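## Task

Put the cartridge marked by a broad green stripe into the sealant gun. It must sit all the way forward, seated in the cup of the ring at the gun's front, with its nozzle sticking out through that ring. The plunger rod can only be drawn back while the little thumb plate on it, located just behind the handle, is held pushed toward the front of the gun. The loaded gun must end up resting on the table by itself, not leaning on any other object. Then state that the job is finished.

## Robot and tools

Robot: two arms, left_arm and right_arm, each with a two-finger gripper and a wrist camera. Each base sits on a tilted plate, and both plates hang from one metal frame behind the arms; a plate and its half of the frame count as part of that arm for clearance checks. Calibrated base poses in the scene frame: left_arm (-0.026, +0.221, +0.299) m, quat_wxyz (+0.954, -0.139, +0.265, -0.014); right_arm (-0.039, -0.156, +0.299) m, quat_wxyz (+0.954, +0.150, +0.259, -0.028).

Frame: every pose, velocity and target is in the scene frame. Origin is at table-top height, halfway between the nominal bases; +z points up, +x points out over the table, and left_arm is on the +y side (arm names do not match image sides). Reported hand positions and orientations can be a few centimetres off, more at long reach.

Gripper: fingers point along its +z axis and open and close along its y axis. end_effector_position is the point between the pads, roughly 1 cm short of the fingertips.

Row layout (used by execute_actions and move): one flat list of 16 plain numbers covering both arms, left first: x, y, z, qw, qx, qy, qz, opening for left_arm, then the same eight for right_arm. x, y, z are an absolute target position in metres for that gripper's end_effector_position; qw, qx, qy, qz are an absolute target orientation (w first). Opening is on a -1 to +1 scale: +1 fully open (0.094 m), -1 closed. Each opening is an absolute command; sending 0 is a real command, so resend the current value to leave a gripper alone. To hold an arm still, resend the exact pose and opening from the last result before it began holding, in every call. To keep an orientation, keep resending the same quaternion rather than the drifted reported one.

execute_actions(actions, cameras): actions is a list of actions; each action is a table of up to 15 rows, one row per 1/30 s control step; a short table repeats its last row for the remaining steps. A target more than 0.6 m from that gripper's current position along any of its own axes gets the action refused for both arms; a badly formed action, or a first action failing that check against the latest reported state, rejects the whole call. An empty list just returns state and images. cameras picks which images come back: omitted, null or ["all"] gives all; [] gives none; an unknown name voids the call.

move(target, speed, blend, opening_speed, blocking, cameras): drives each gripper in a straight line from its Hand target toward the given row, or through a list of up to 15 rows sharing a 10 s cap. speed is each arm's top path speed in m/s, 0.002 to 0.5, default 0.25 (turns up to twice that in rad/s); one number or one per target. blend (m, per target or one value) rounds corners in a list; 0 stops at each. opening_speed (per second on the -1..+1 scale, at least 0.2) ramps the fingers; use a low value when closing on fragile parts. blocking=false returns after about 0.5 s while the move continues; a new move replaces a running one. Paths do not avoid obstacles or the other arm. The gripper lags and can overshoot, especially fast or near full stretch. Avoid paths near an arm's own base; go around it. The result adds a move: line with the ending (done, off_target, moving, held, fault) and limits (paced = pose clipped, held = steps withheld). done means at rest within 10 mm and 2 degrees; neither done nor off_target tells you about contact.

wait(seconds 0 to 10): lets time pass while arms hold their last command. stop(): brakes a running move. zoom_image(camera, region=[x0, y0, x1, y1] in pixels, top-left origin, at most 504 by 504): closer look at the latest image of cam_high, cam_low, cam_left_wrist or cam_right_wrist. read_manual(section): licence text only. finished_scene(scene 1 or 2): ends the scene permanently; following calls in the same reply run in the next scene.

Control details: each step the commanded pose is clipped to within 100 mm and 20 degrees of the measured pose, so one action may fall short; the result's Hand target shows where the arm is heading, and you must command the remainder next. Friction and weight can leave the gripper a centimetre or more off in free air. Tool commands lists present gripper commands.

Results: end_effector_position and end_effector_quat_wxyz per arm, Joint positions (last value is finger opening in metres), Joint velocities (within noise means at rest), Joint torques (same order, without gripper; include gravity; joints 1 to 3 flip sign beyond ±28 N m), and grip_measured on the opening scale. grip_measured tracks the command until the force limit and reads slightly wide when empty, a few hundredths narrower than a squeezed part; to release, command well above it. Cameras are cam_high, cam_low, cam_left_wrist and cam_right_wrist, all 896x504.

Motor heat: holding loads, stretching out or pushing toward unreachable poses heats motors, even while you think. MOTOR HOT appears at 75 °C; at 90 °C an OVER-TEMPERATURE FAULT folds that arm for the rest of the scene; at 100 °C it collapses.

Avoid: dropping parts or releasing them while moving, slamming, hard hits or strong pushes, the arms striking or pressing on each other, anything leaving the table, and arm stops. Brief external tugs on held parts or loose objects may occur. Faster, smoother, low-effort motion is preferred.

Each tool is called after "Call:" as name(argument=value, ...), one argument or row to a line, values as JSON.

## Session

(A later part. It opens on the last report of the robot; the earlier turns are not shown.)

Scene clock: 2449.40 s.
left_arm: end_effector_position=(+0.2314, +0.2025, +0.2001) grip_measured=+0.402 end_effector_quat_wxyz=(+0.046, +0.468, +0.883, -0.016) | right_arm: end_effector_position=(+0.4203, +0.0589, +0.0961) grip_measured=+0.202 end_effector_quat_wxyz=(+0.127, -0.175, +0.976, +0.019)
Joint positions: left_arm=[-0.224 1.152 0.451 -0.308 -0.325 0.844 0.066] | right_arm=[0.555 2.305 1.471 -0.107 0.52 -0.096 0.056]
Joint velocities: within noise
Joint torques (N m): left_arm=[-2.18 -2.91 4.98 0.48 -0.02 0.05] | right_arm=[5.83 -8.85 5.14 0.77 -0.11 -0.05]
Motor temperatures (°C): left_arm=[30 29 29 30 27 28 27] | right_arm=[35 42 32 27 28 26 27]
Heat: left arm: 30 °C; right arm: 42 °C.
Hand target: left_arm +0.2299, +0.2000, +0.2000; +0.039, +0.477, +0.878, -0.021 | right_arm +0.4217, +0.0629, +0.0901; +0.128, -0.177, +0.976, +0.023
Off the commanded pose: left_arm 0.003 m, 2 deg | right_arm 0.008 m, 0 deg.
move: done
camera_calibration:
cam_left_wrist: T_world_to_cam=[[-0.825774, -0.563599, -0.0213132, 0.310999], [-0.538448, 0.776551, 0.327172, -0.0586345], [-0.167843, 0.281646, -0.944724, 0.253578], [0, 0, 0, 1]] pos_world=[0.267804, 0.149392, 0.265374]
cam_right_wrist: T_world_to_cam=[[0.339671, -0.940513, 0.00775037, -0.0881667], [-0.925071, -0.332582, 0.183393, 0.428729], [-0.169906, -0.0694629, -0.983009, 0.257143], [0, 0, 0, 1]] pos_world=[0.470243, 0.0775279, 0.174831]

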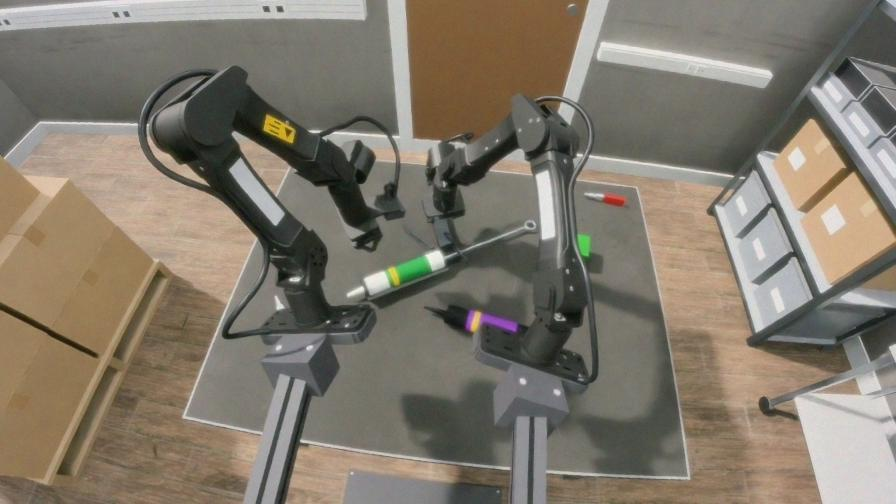

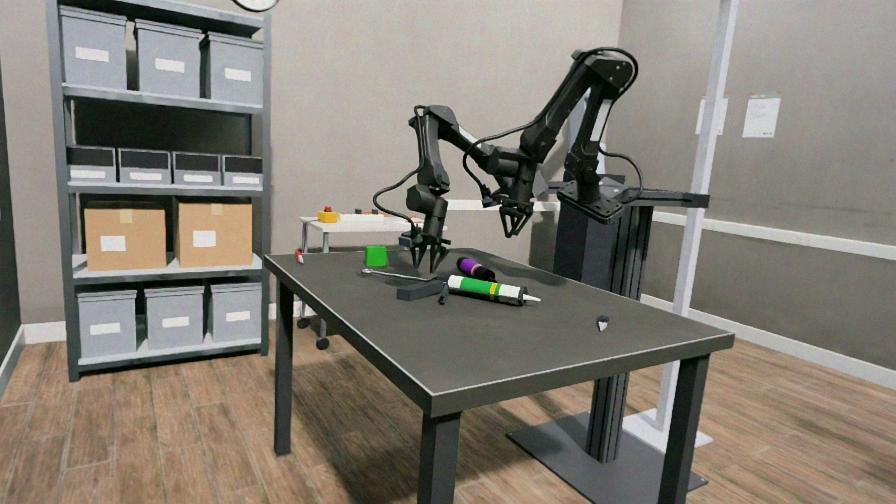

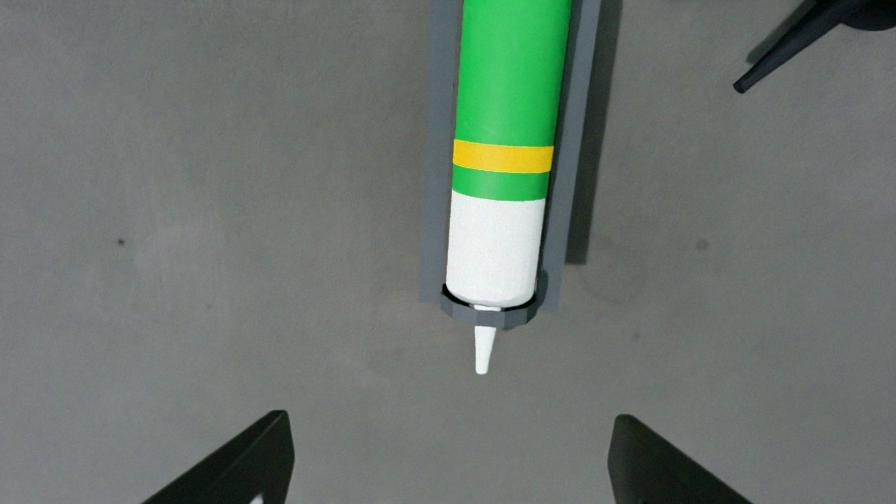

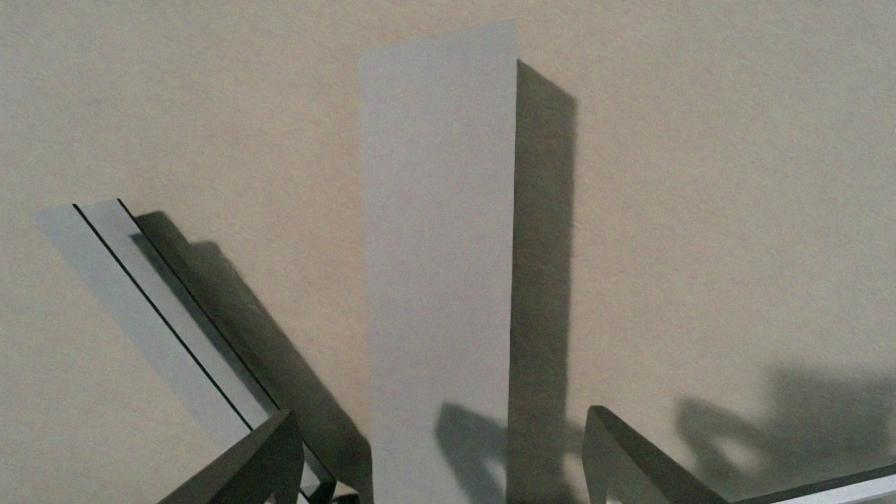

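Call:
move(
  target=[
    [0.238, 0.165, 0.13, 0.0383, 0.4767, 0.8779, -0.0208, 0.4, 0.422, 0.063, 0.022, 0.1284, -0.1764, 0.9756, 0.0232, 0.2],
  ],
  speed=0.08,
)

Call:
zoom_image(
  camera="cam_left_wrist",
  region=[350, 250, 610, 504],
)

Scene clock: 2474.93 s.
left_arm: end_effector_position=(+0.2369, +0.1694, +0.1324) grip_measured=+0.402 end_effector_quat_wxyz=(+0.037, +0.477, +0.878, -0.019) | right_arm: end_effector_position=(+0.4224, +0.0584, +0.0282) grip_measured=+0.202 end_effector_quat_wxyz=(+0.127, -0.174, +0.976, +0.019)
Joint positions: left_arm=[-0.242 1.591 0.477 0.079 -0.334 0.842 0.066] | right_arm=[0.481 2.497 1.571 0.018 0.477 -0.16 0.056]
Joint velocities: within noise
Joint torques (N m): left_arm=[-3.26 -4 2.28 0.78 -0.02 -0.12] | right_arm=[6.13 -9.18 4.49 0.8 -0.14 -0.05]
Motor temperatures (°C): left_arm=[30 30 29 29 26 28 27] | right_arm=[35 43 32 27 28 26 27]
Heat: left arm: 30 °C; right arm: 43 °C.
Hand target: left_arm +0.2380, +0.1650, +0.1302; +0.038, +0.477, +0.878, -0.021 | right_arm +0.4218, +0.0628, +0.0222; +0.128, -0.176, +0.976, +0.023
Off the commanded pose: left_arm 0.005 m, 0 deg | right_arm 0.008 m, 1 deg.
move: done
camera_calibration:
cam_left_wrist: T_world_to_cam=[[-0.838152, -0.545371, -0.00847057, 0.293581], [-0.515299, 0.786654, 0.340063, -0.0167272], [-0.178797, 0.289389, -0.940364, 0.200515], [0, 0, 0, 1]] pos_world=[0.273298, 0.115242, 0.196732]
cam_right_wrist: T_world_to_cam=[[0.336591, -0.941608, 0.0089369, -0.087543], [-0.926191, -0.329338, 0.183594, 0.44324], [-0.16993, -0.0700734, -0.982962, 0.190724], [0, 0, 0, 1]] pos_world=[0.472401, 0.0769092, 0.10688]

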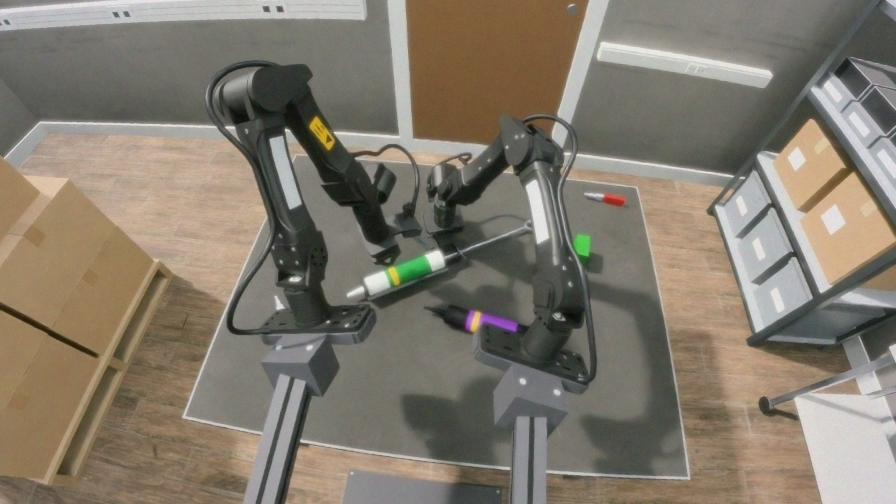

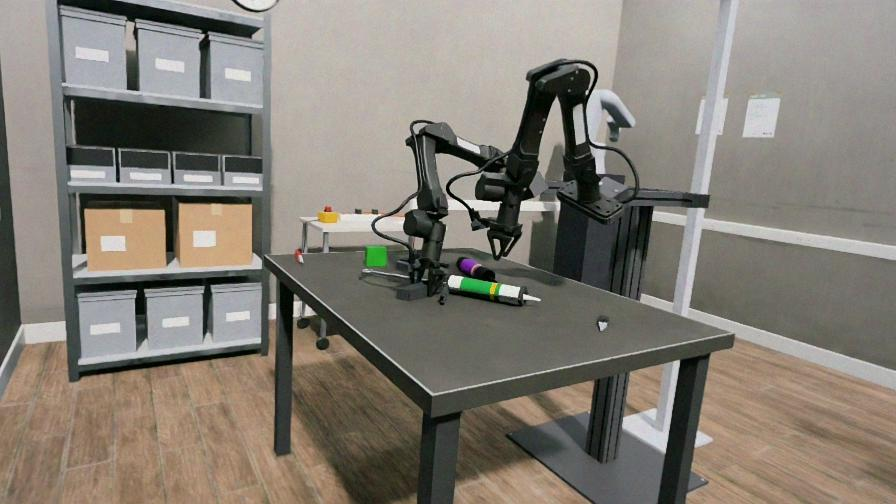

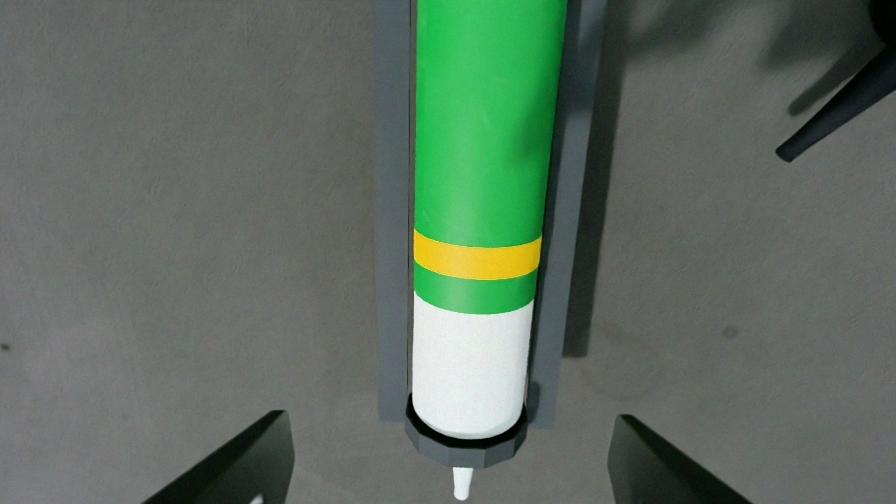

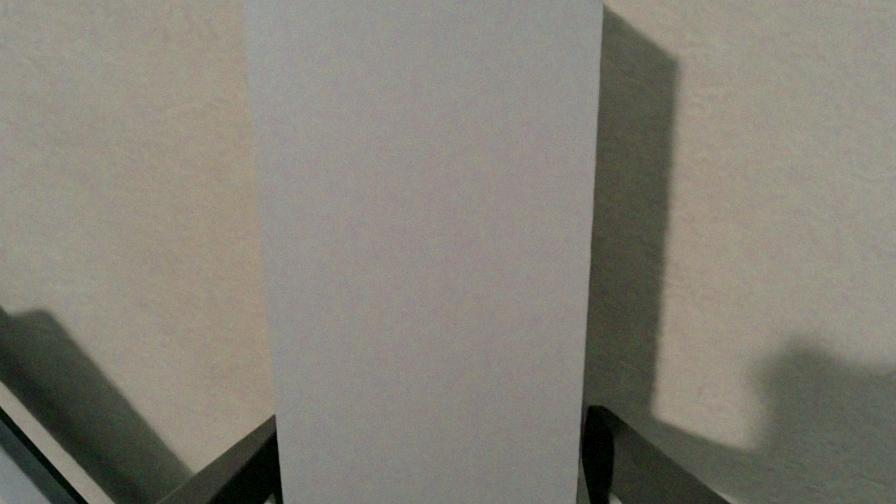

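Scaled by 1.938.

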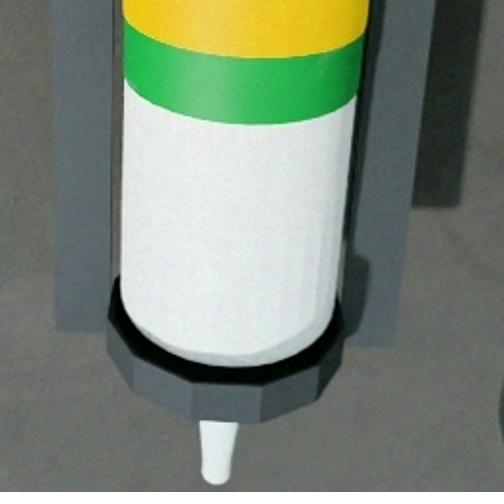

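Call:
move(
  target=[
    [0.230, 0.160, 0.075, 0.0383, 0.4767, 0.8779, -0.0208, 0.4, 0.4215, 0.066, 0.022, 0.1284, -0.1764, 0.9756, 0.0232, -1],
  ],
  speed=0.08,
  opening_speed=0.8,
  cameras=["cam_left_wrist","cam_right_wrist","cam_low"],
)

Scene clock: 2485.63 s.
left_arm: end_effector_position=(+0.2323, +0.1620, +0.0795) grip_measured=+0.402 end_effector_quat_wxyz=(+0.040, +0.473, +0.880, -0.015) | right_arm: end_effector_position=(+0.4224, +0.0597, +0.0282) grip_measured=-0.191 end_effector_quat_wxyz=(+0.127, -0.174, +0.976, +0.022)
Joint positions: left_arm=[-0.193 1.888 0.5 0.376 -0.314 0.879 0.066] | right_arm=[0.481 2.498 1.573 0.016 0.471 -0.159 0.038]
Joint velocities: within noise
Joint torques (N m): left_arm=[-2.55 -4.52 0.32 0.79 0.11 0.11] | right_arm=[6.53 -8.76 4.94 0.78 -0.02 -0.03]
Motor temperatures (°C): left_arm=[30 30 29 29 26 28 27] | right_arm=[35 41 32 27 28 26 27]
Heat: left arm: 30 °C; right arm: 41 °C.
Hand target: left_arm +0.2299, +0.1600, +0.0752; +0.038, +0.477, +0.878, -0.021 | right_arm +0.4213, +0.0658, +0.0222; +0.128, -0.176, +0.976, +0.023
Off the commanded pose: left_arm 0.005 m, 1 deg | right_arm 0.009 m, 0 deg.
move: done
camera_calibration:
cam_left_wrist: T_world_to_cam=[[-0.832194, -0.55421, -0.0174621, 0.285995], [-0.526537, 0.779986, 0.338202, 0.00857867], [-0.173815, 0.290644, -0.940911, 0.150786], [0, 0, 0, 1]] pos_world=[0.268729, 0.107985, 0.143969]
cam_right_wrist: T_world_to_cam=[[0.337711, -0.941247, 0.0021744, -0.0866277], [-0.925503, -0.33164, 0.182916, 0.443577], [-0.171448, -0.0637851, -0.983126, 0.191111], [0, 0, 0, 1]] pos_world=[0.472552, 0.0777598, 0.106938]
Images, in order (width x height): cam_low 896x504, cam_left_wrist 896x504, cam_right_wrist 896x504.

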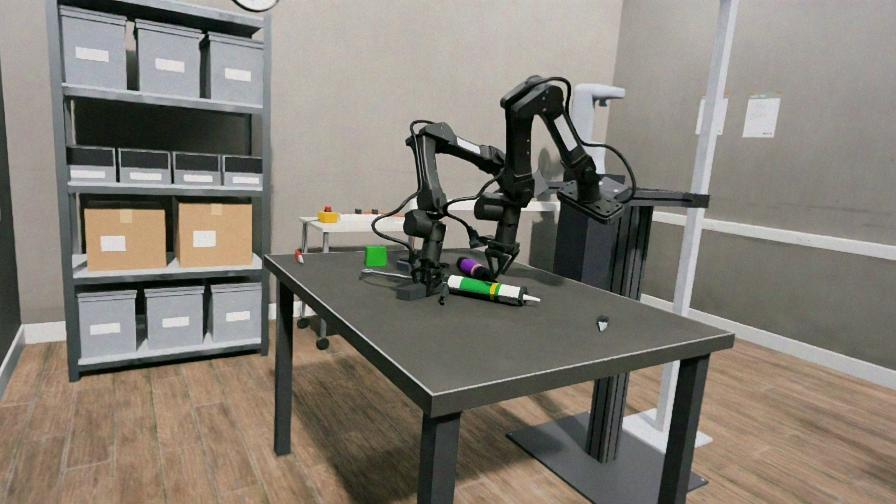

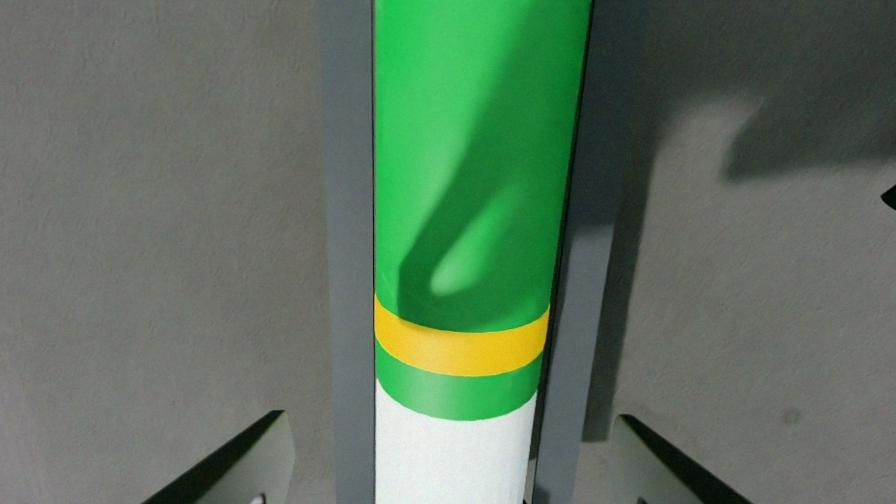

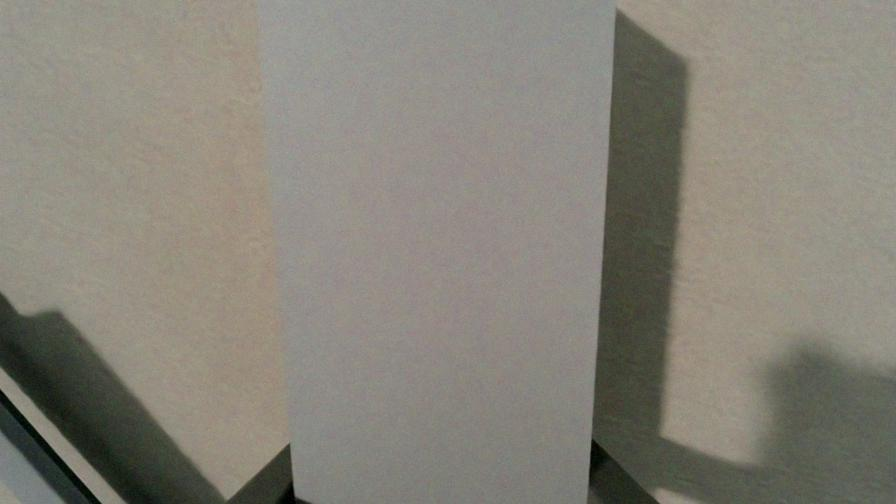

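Call:
move(
  target=[
    [0.229, 0.159, 0.033, 0.0383, 0.4767, 0.8779, -0.0208, 0.35, 0.4215, 0.066, 0.022, 0.1284, -0.1764, 0.9756, 0.0232, -1],
  ],
  speed=0.05,
  cameras=["cam_left_wrist","cam_low"],
)

Call:
zoom_image(
  camera="cam_low",
  region=[430, 240, 550, 310],
)

Scene clock: 2495.53 s.
left_arm: end_effector_position=(+0.2330, +0.1610, +0.0378) grip_measured=+0.352 end_effector_quat_wxyz=(+0.040, +0.472, +0.880, -0.015) | right_arm: end_effector_position=(+0.4225, +0.0597, +0.0282) grip_measured=-0.191 end_effector_quat_wxyz=(+0.127, -0.174, +0.976, +0.022)
Joint positions: left_arm=[-0.139 2.099 0.575 0.528 -0.286 0.927 0.064] | right_arm=[0.481 2.498 1.573 0.015 0.471 -0.159 0.038]
Joint velocities: within noise
Joint torques (N m): left_arm=[-2.65 -4.89 -0.77 0.85 0.11 0.08] | right_arm=[6.52 -8.72 4.78 0.77 -0.01 -0.03]
Motor temperatures (°C): left_arm=[30 30 29 29 26 28 27] | right_arm=[35 40 32 27 28 26 28]
Heat: left arm: 30 °C; right arm: 40 °C.
Hand target: left_arm +0.2289, +0.1590, +0.0332; +0.038, +0.477, +0.878, -0.021 | right_arm +0.4213, +0.0658, +0.0223; +0.129, -0.176, +0.976, +0.023
Off the commanded pose: left_arm 0.007 m, 1 deg | right_arm 0.009 m, 0 deg.
move: done
camera_calibration:
cam_left_wrist: T_world_to_cam=[[-0.83179, -0.554766, -0.0189776, 0.285342], [-0.527488, 0.779319, 0.338258, 0.02414], [-0.172865, 0.29137, -0.940862, 0.111638], [0, 0, 0, 1]] pos_world=[0.269376, 0.106957, 0.102285]
Images, in order (width x height): cam_low 896x504, cam_left_wrist 896x504.

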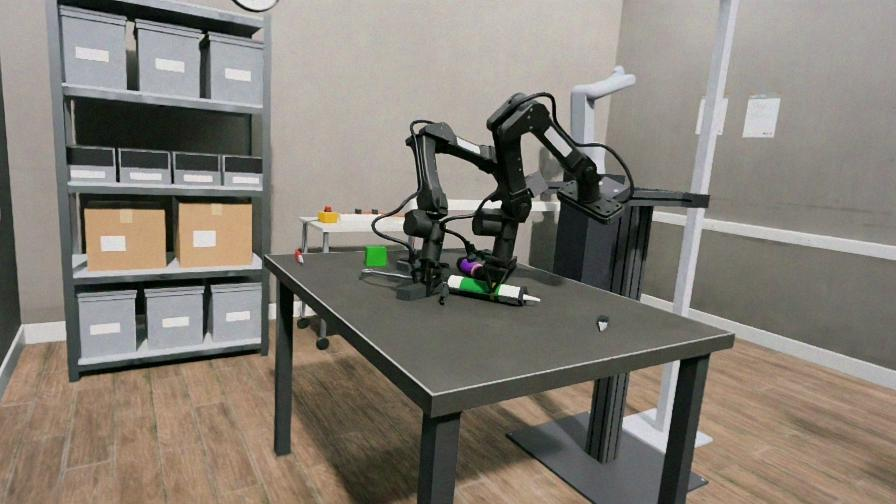

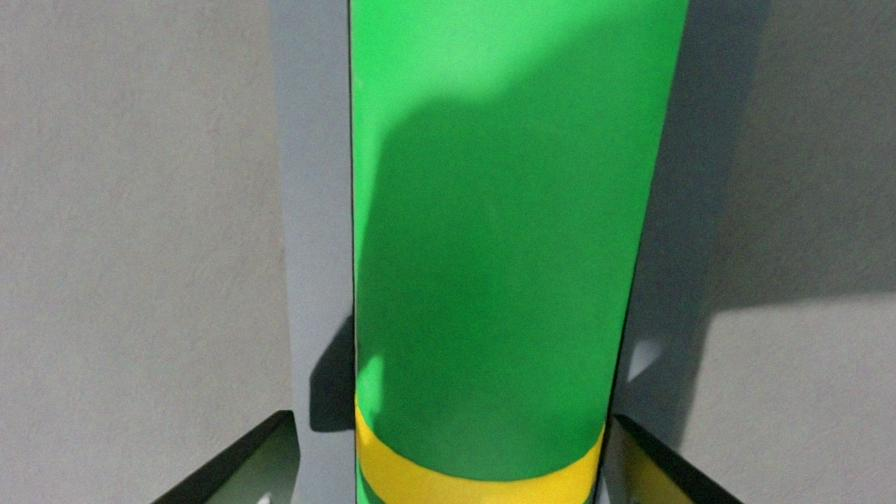

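Scaled by 4.200.

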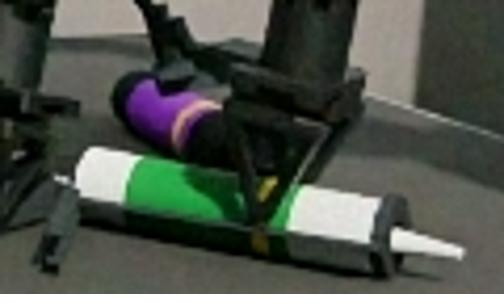

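Call:
move(
  target=[
    [0.2245, 0.1555, 0.035, 0.0383, 0.4767, 0.8779, -0.0208, 0.35, 0.4215, 0.066, 0.022, 0.1284, -0.1764, 0.9756, 0.0232, -1],
    [0.2245, 0.1555, 0.035, 0.0383, 0.4767, 0.8779, -0.0208, -0.3, 0.4215, 0.066, 0.022, 0.1284, -0.1764, 0.9756, 0.0232, -1],
  ],
  speed=0.05,
  opening_speed=0.5,
  cameras=["cam_left_wrist","cam_low"],
)

Call:
zoom_image(
  camera="cam_low",
  region=[430, 240, 550, 310],
)

Scene clock: 2506.97 s.
left_arm: end_effector_position=(+0.2311, +0.1587, +0.0390) grip_measured=-0.073 end_effector_quat_wxyz=(+0.043, +0.474, +0.879, -0.017) | right_arm: end_effector_position=(+0.4225, +0.0597, +0.0282) grip_measured=-0.191 end_effector_quat_wxyz=(+0.127, -0.172, +0.977, +0.022)
Joint positions: left_arm=[-0.146 2.099 0.565 0.54 -0.283 0.927 0.044] | right_arm=[0.481 2.498 1.573 0.015 0.471 -0.155 0.038]
Joint velocities: within noise
Joint torques (N m): left_arm=[-3.51 -4.68 -1.26 0.88 -0.01 -0.06] | right_arm=[6.54 -8.69 4.85 0.78 -0.04 -0.09]
Motor temperatures (°C): left_arm=[30 30 29 29 26 28 27] | right_arm=[35 40 32 27 28 26 28]
Heat: left arm: 30 °C; right arm: 40 °C.
Hand target: left_arm +0.2244, +0.1557, +0.0352; +0.038, +0.477, +0.878, -0.021 | right_arm +0.4213, +0.0658, +0.0223; +0.129, -0.176, +0.976, +0.023
Off the commanded pose: left_arm 0.008 m, 1 deg | right_arm 0.009 m, 1 deg.
move: done; target 2's new opening was sent with left_arm's hand 0.011 m and 1 deg from that target
camera_calibration:
cam_left_wrist: T_world_to_cam=[[-0.834535, -0.550638, -0.0186617, 0.282475], [-0.524739, 0.784048, 0.331539, 0.0234253], [-0.167926, 0.286474, -0.943257, 0.112895], [0, 0, 0, 1]] pos_world=[0.266986, 0.104834, 0.103994]
Images, in order (width x height): cam_low 896x504, cam_left_wrist 896x504.

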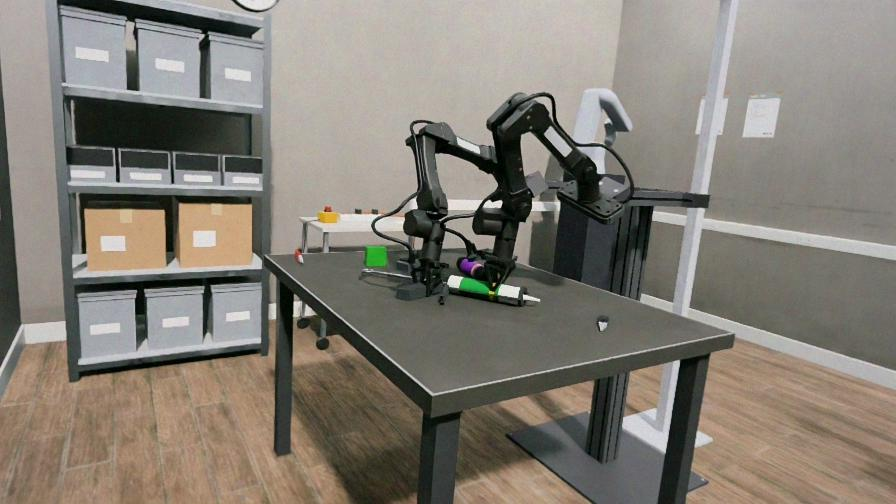

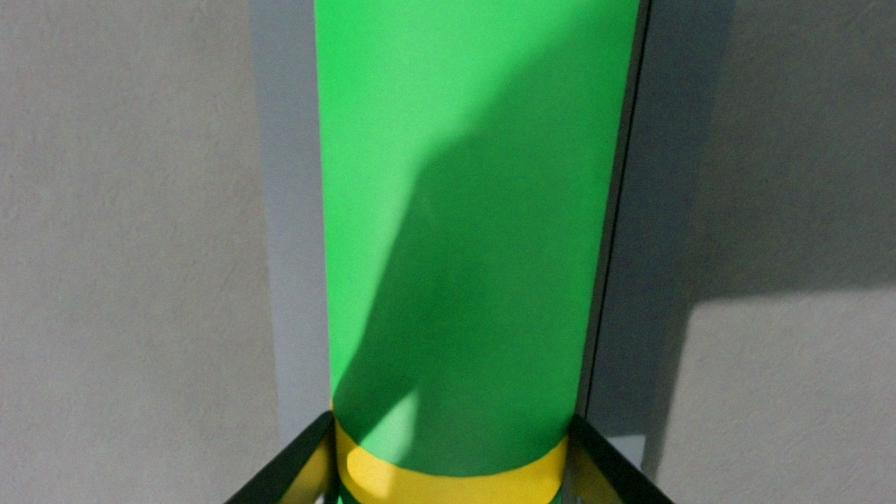

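Scaled by 4.200.

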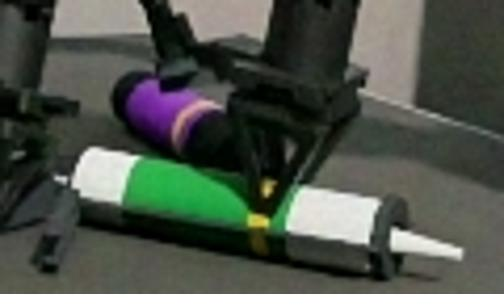

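Call:
move(
  target=[
    [0.2200, 0.1730, 0.037, 0.0383, 0.4767, 0.8779, -0.0208, -0.3, 0.4215, 0.066, 0.022, 0.1284, -0.1764, 0.9756, 0.0232, -1],
  ],
  speed=0.03,
  cameras=["cam_left_wrist","cam_low"],
)

Call:
zoom_image(
  camera="cam_low",
  region=[430, 240, 550, 310],
)

Scene clock: 2515.27 s.
left_arm: end_effector_position=(+0.2328, +0.1597, +0.0475) grip_measured=-0.295 end_effector_quat_wxyz=(+0.073, +0.476, +0.876, -0.032) | right_arm: end_effector_position=(+0.4225, +0.0597, +0.0282) grip_measured=-0.191 end_effector_quat_wxyz=(+0.127, -0.172, +0.977, +0.022)
Joint positions: left_arm=[-0.115 2.06 0.511 0.602 -0.211 0.969 0.033] | right_arm=[0.481 2.498 1.573 0.015 0.471 -0.155 0.038]
Joint velocities: within noise
Joint torques (N m): left_arm=[-0.59 -3.97 -0.39 0.51 -0.32 0.03] | right_arm=[6.54 -8.79 4.85 0.76 -0.02 -0.08]
Motor temperatures (°C): left_arm=[30 30 29 29 26 28 28] | right_arm=[35 39 32 27 28 26 28]
Heat: left arm: 30 °C; right arm: 39 °C.
Hand target: left_arm +0.2198, +0.1727, +0.0384; +0.039, +0.477, +0.878, -0.021 | right_arm +0.4213, +0.0658, +0.0223; +0.129, -0.176, +0.976, +0.023
Off the commanded pose: left_arm 0.021 m, 4 deg | right_arm 0.009 m, 1 deg.
move: off_target (left_arm)
camera_calibration:
cam_left_wrist: T_world_to_cam=[[-0.837693, -0.545789, -0.0195992, 0.284653], [-0.530451, 0.804562, 0.267024, 0.0217969], [-0.12997, 0.234081, -0.963491, 0.121295], [0, 0, 0, 1]] pos_world=[0.265779, 0.109431, 0.116626]
Images, in order (width x height): cam_low 896x504, cam_left_wrist 896x504.

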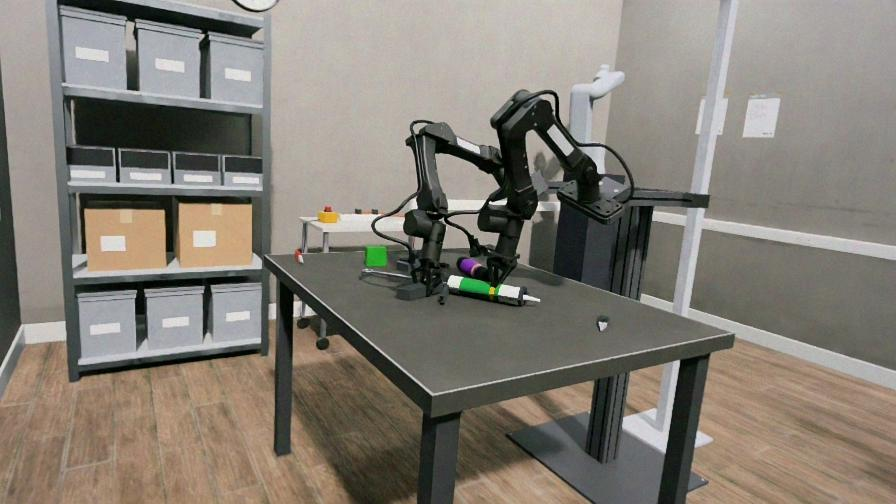

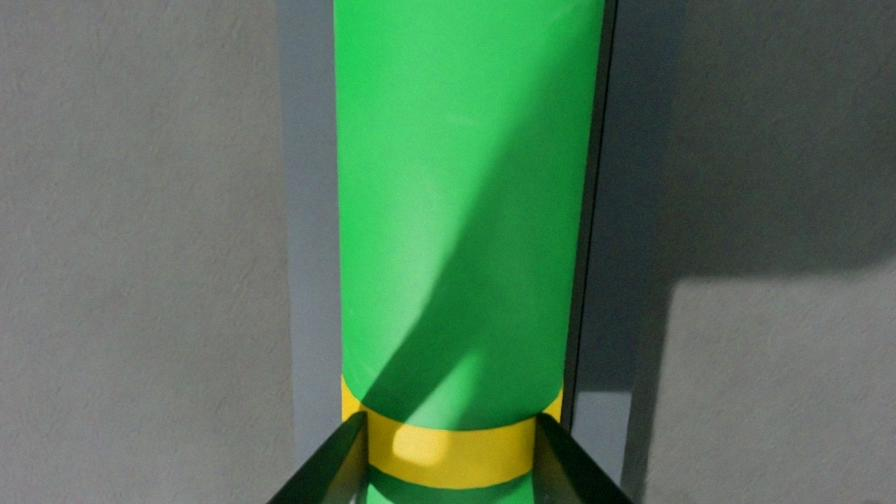

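Scaled by 4.200.

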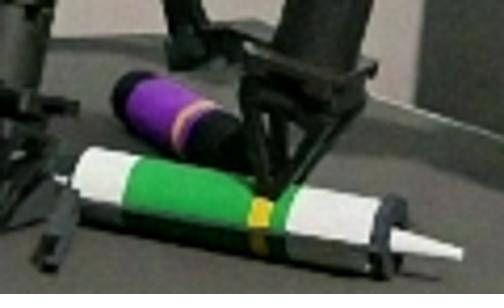

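Call:
move(
  target=[
    [0.2300, 0.1600, 0.046, 0.0383, 0.4767, 0.8779, -0.0208, 0.4, 0.4215, 0.063, 0.024, 0.1284, -0.1764, 0.9756, 0.0232, 0.2],
    [0.2300, 0.165, 0.16, 0.0383, 0.4767, 0.8779, -0.0208, 0.4, 0.4215, 0.063, 0.14, 0.1284, -0.1764, 0.9756, 0.0232, 0.2],
    [0.24, 0.22, 0.23, 0.0383, 0.4767, 0.8779, -0.0208, 0.4, 0.34, -0.05, 0.23, 0.0, 0.4579, 0.8890, 0.0, 0.2],
  ],
  speed=[0.05, 0.1, 0.2],
)

Call:
zoom_image(
  camera="cam_left_wrist",
  region=[400, 250, 600, 450],
)

Call:
zoom_image(
  camera="cam_low",
  region=[350, 240, 550, 310],
)

Scene clock: 2534.80 s.
left_arm: end_effector_position=(+0.2359, +0.2196, +0.2245) grip_measured=+0.398 end_effector_quat_wxyz=(+0.031, +0.475, +0.879, -0.018) | right_arm: end_effector_position=(+0.3422, -0.0445, +0.2246) grip_measured=+0.198 end_effector_quat_wxyz=(+0.001, +0.453, +0.891, -0.001)
Joint positions: left_arm=[-0.188 1.06 0.533 -0.503 -0.312 0.883 0.066] | right_arm=[0.579 1.769 1.23 -0.713 0.528 1.376 0.056]
Joint velocities: within noise
Joint torques (N m): left_arm=[-0.9 -5.48 5.76 0.41 0.11 0.07] | right_arm=[4 -10.45 3 0.1 -0.03 0.07]
Motor temperatures (°C): left_arm=[30 30 29 28 26 28 27] | right_arm=[35 41 32 27 28 26 28]
Heat: left arm: 30 °C; right arm: 41 °C.
Hand target: left_arm +0.2399, +0.2200, +0.2298; +0.038, +0.477, +0.878, -0.021 | right_arm +0.3401, -0.0499, +0.2298; +0.000, +0.458, +0.889, +0.000
Off the commanded pose: left_arm 0.007 m, 1 deg | right_arm 0.008 m, 1 deg.
move: done
camera_calibration:
cam_left_wrist: T_world_to_cam=[[-0.835865, -0.548917, -0.00445608, 0.320257], [-0.515499, 0.782136, 0.350035, -0.0892026], [-0.188655, 0.294879, -0.936726, 0.272739], [0, 0, 0, 1]] pos_world=[0.273161, 0.165138, 0.288133]
cam_right_wrist: T_world_to_cam=[[-0.812614, -0.582794, 0.00310335, 0.251324], [-0.526021, 0.735726, 0.426626, 0.154913], [-0.250918, 0.34505, -0.904423, 0.391501], [0, 0, 0, 1]] pos_world=[0.383952, -0.102591, 0.287213]

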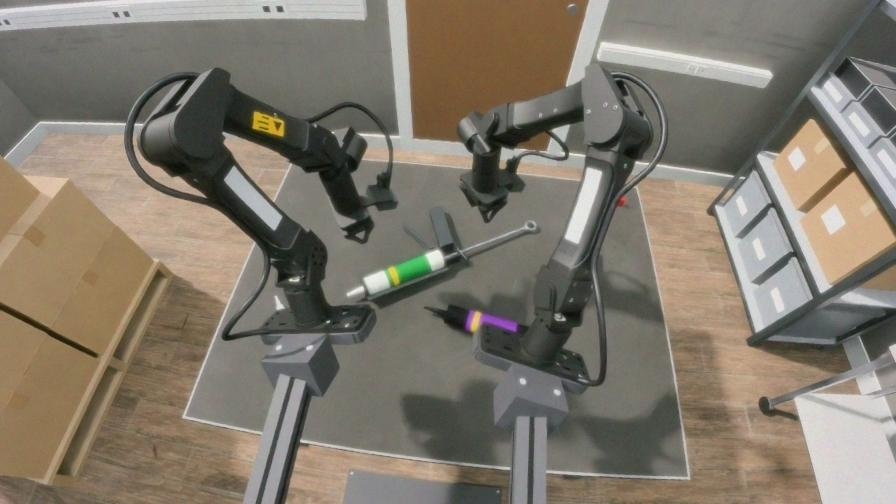

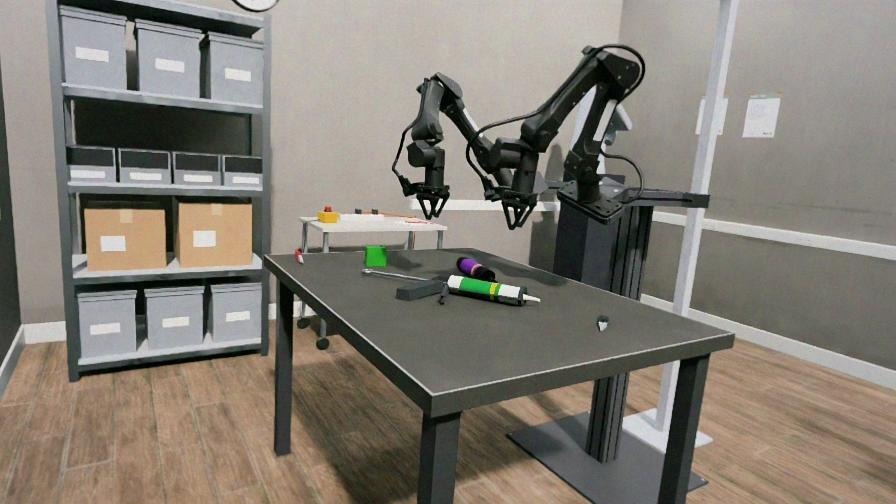

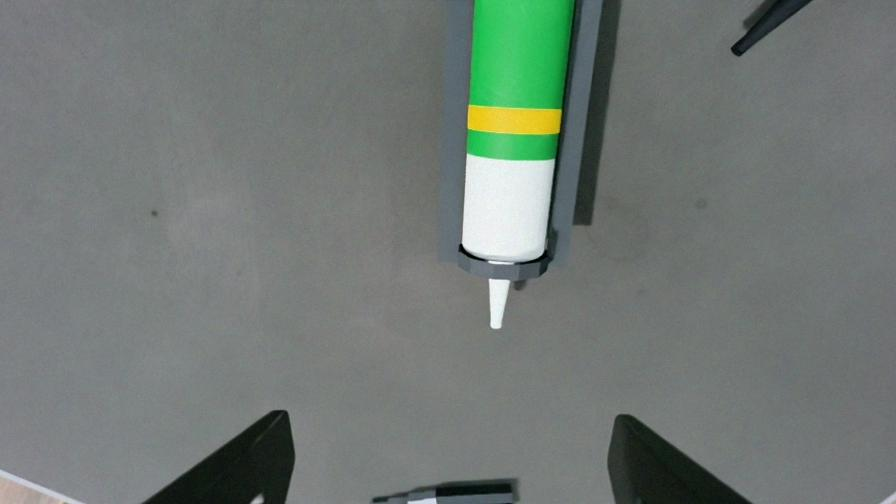

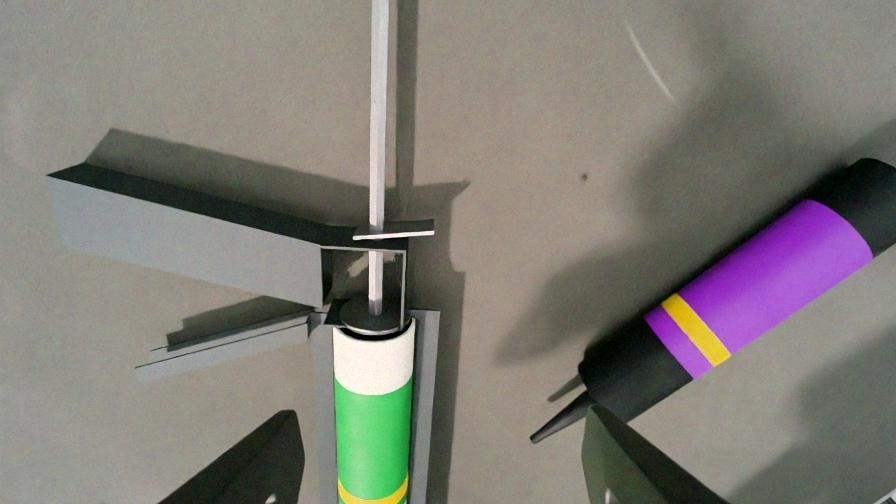

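Scaled by 2.520.

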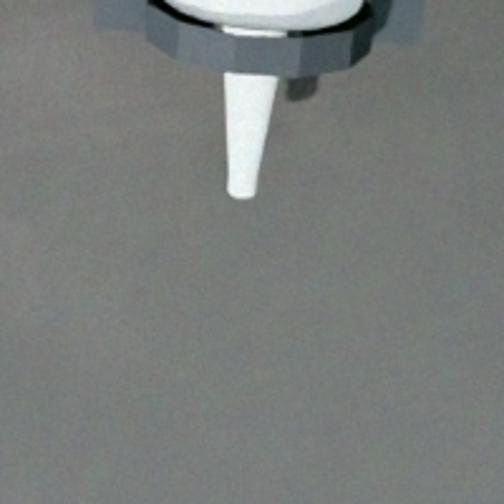

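Scaled by 2.520.

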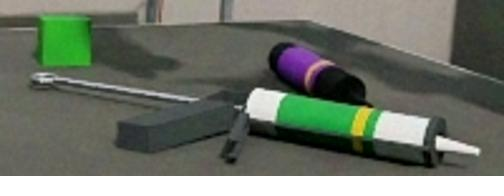

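Call:
zoom_image(
  camera="cam_left_wrist",
  region=[440, 220, 570, 340],
)

Call:
zoom_image(
  camera="cam_right_wrist",
  region=[290, 200, 460, 360],
)

Scaled by 3.877.

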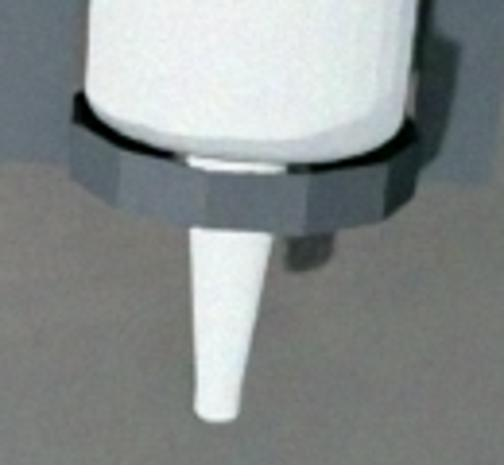

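Scaled by 2.965.

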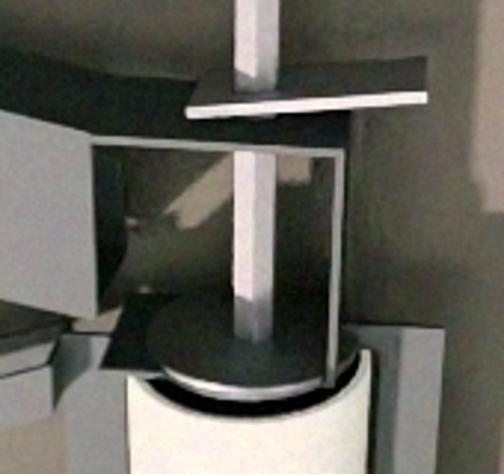

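Call:
move(
  target=[
    [0.20, 0.30, 0.22, 0.2447, 0.1794, 0.9330, -0.0670, 1, 0.2620, 0.1330, 0.13, -0.0390, 0.4458, 0.8941, 0.0195, 0.35],
    [0.19, 0.30, 0.21, 0.2447, 0.1794, 0.9330, -0.0670, 1, 0.2600, 0.1380, 0.065, -0.0390, 0.4458, 0.8941, 0.0195, 0.35],
  ],
  speed=0.15,
  cameras=["cam_right_wrist","cam_left_wrist","cam_low"],
)

Call:
zoom_image(
  camera="cam_low",
  region=[430, 240, 550, 310],
)

Scene clock: 2615.20 s.
left_arm: end_effector_position=(+0.1922, +0.3036, +0.2115) grip_measured=+0.998 end_effector_quat_wxyz=(+0.246, +0.181, +0.950, -0.061) | right_arm: end_effector_position=(+0.2615, +0.1337, +0.0687) grip_measured=+0.348 end_effector_quat_wxyz=(-0.037, +0.449, +0.892, +0.018)
Joint positions: left_arm=[0.881 0.787 0.143 -0.134 0.69 1.064 0.094] | right_arm=[0.767 2.501 1.442 -0.306 0.493 1.581 0.063]
Joint velocities: within noise
Joint torques (N m): left_arm=[0.43 -1.02 3.12 1.1 0.35 0.07] | right_arm=[6.9 -8.35 3.69 0.3 -0.11 -0.05]
Motor temperatures (°C): left_arm=[29 30 30 28 26 28 27] | right_arm=[34 40 32 27 28 26 27]
Heat: left arm: 30 °C; right arm: 40 °C.
Hand target: left_arm +0.1900, +0.3001, +0.2101; +0.249, +0.182, +0.949, -0.068 | right_arm +0.2599, +0.1379, +0.0651; -0.039, +0.446, +0.894, +0.020
Off the commanded pose: left_arm 0.004 m, 1 deg | right_arm 0.006 m, 1 deg.
move: done
camera_calibration:
cam_left_wrist: T_world_to_cam=[[-0.369856, -0.928824, 0.0222137, 0.349848], [-0.926629, 0.367032, -0.0815256, 0.123398], [0.0675698, -0.0507366, -0.996424, 0.295917], [0, 0, 0, 1]] pos_world=[0.223742, 0.29467, 0.297147]
cam_right_wrist: T_world_to_cam=[[-0.80746, -0.589895, 0.00572063, 0.289513], [-0.508104, 0.700365, 0.501318, 0.0428012], [-0.299731, 0.401887, -0.865244, 0.171272], [0, 0, 0, 1]] pos_world=[0.306853, 0.0719736, 0.125079]
Images, in order (width x height): cam_low 896x504, cam_left_wrist 896x504, cam_right_wrist 896x504.

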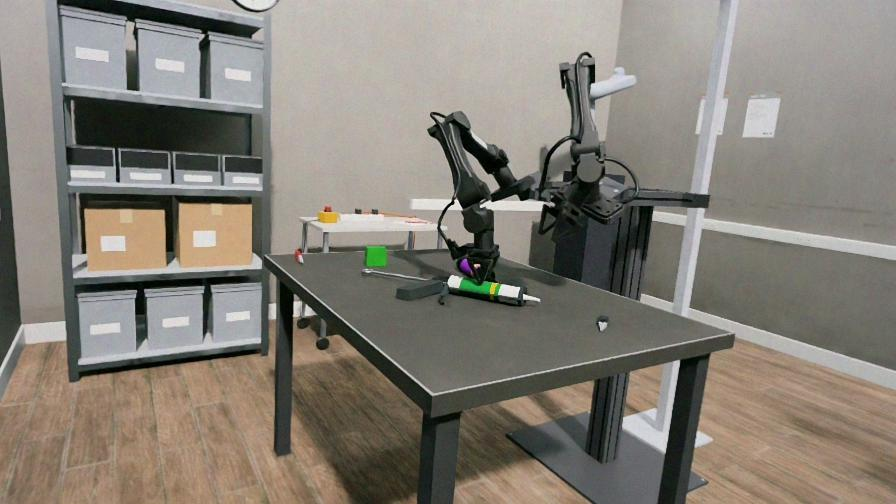

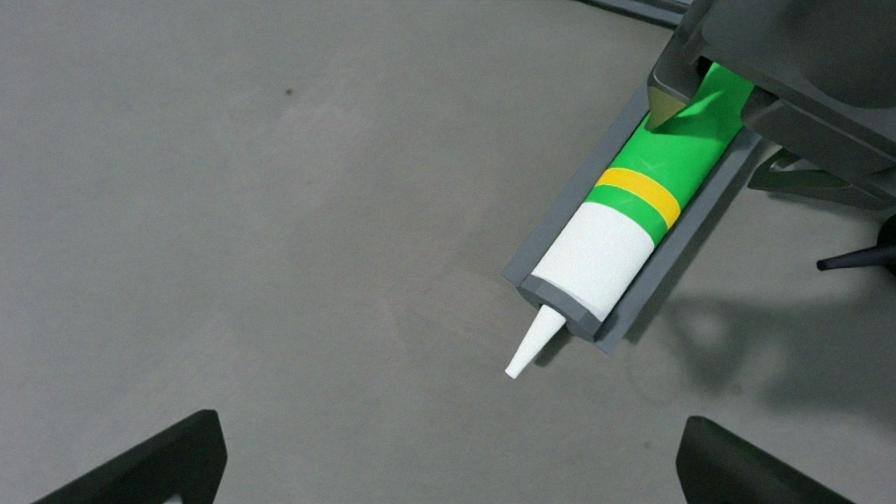

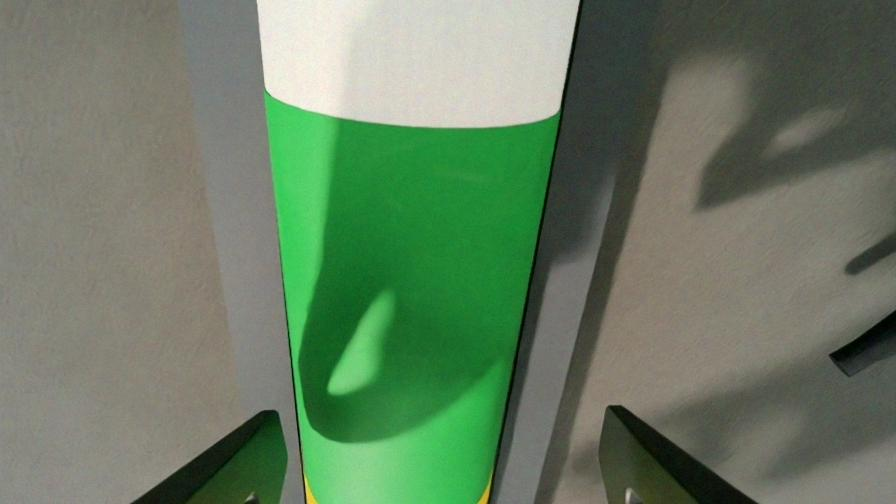

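Scaled by 4.200.

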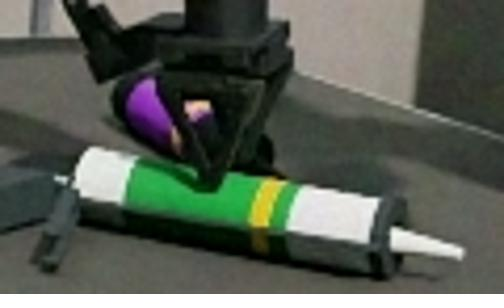

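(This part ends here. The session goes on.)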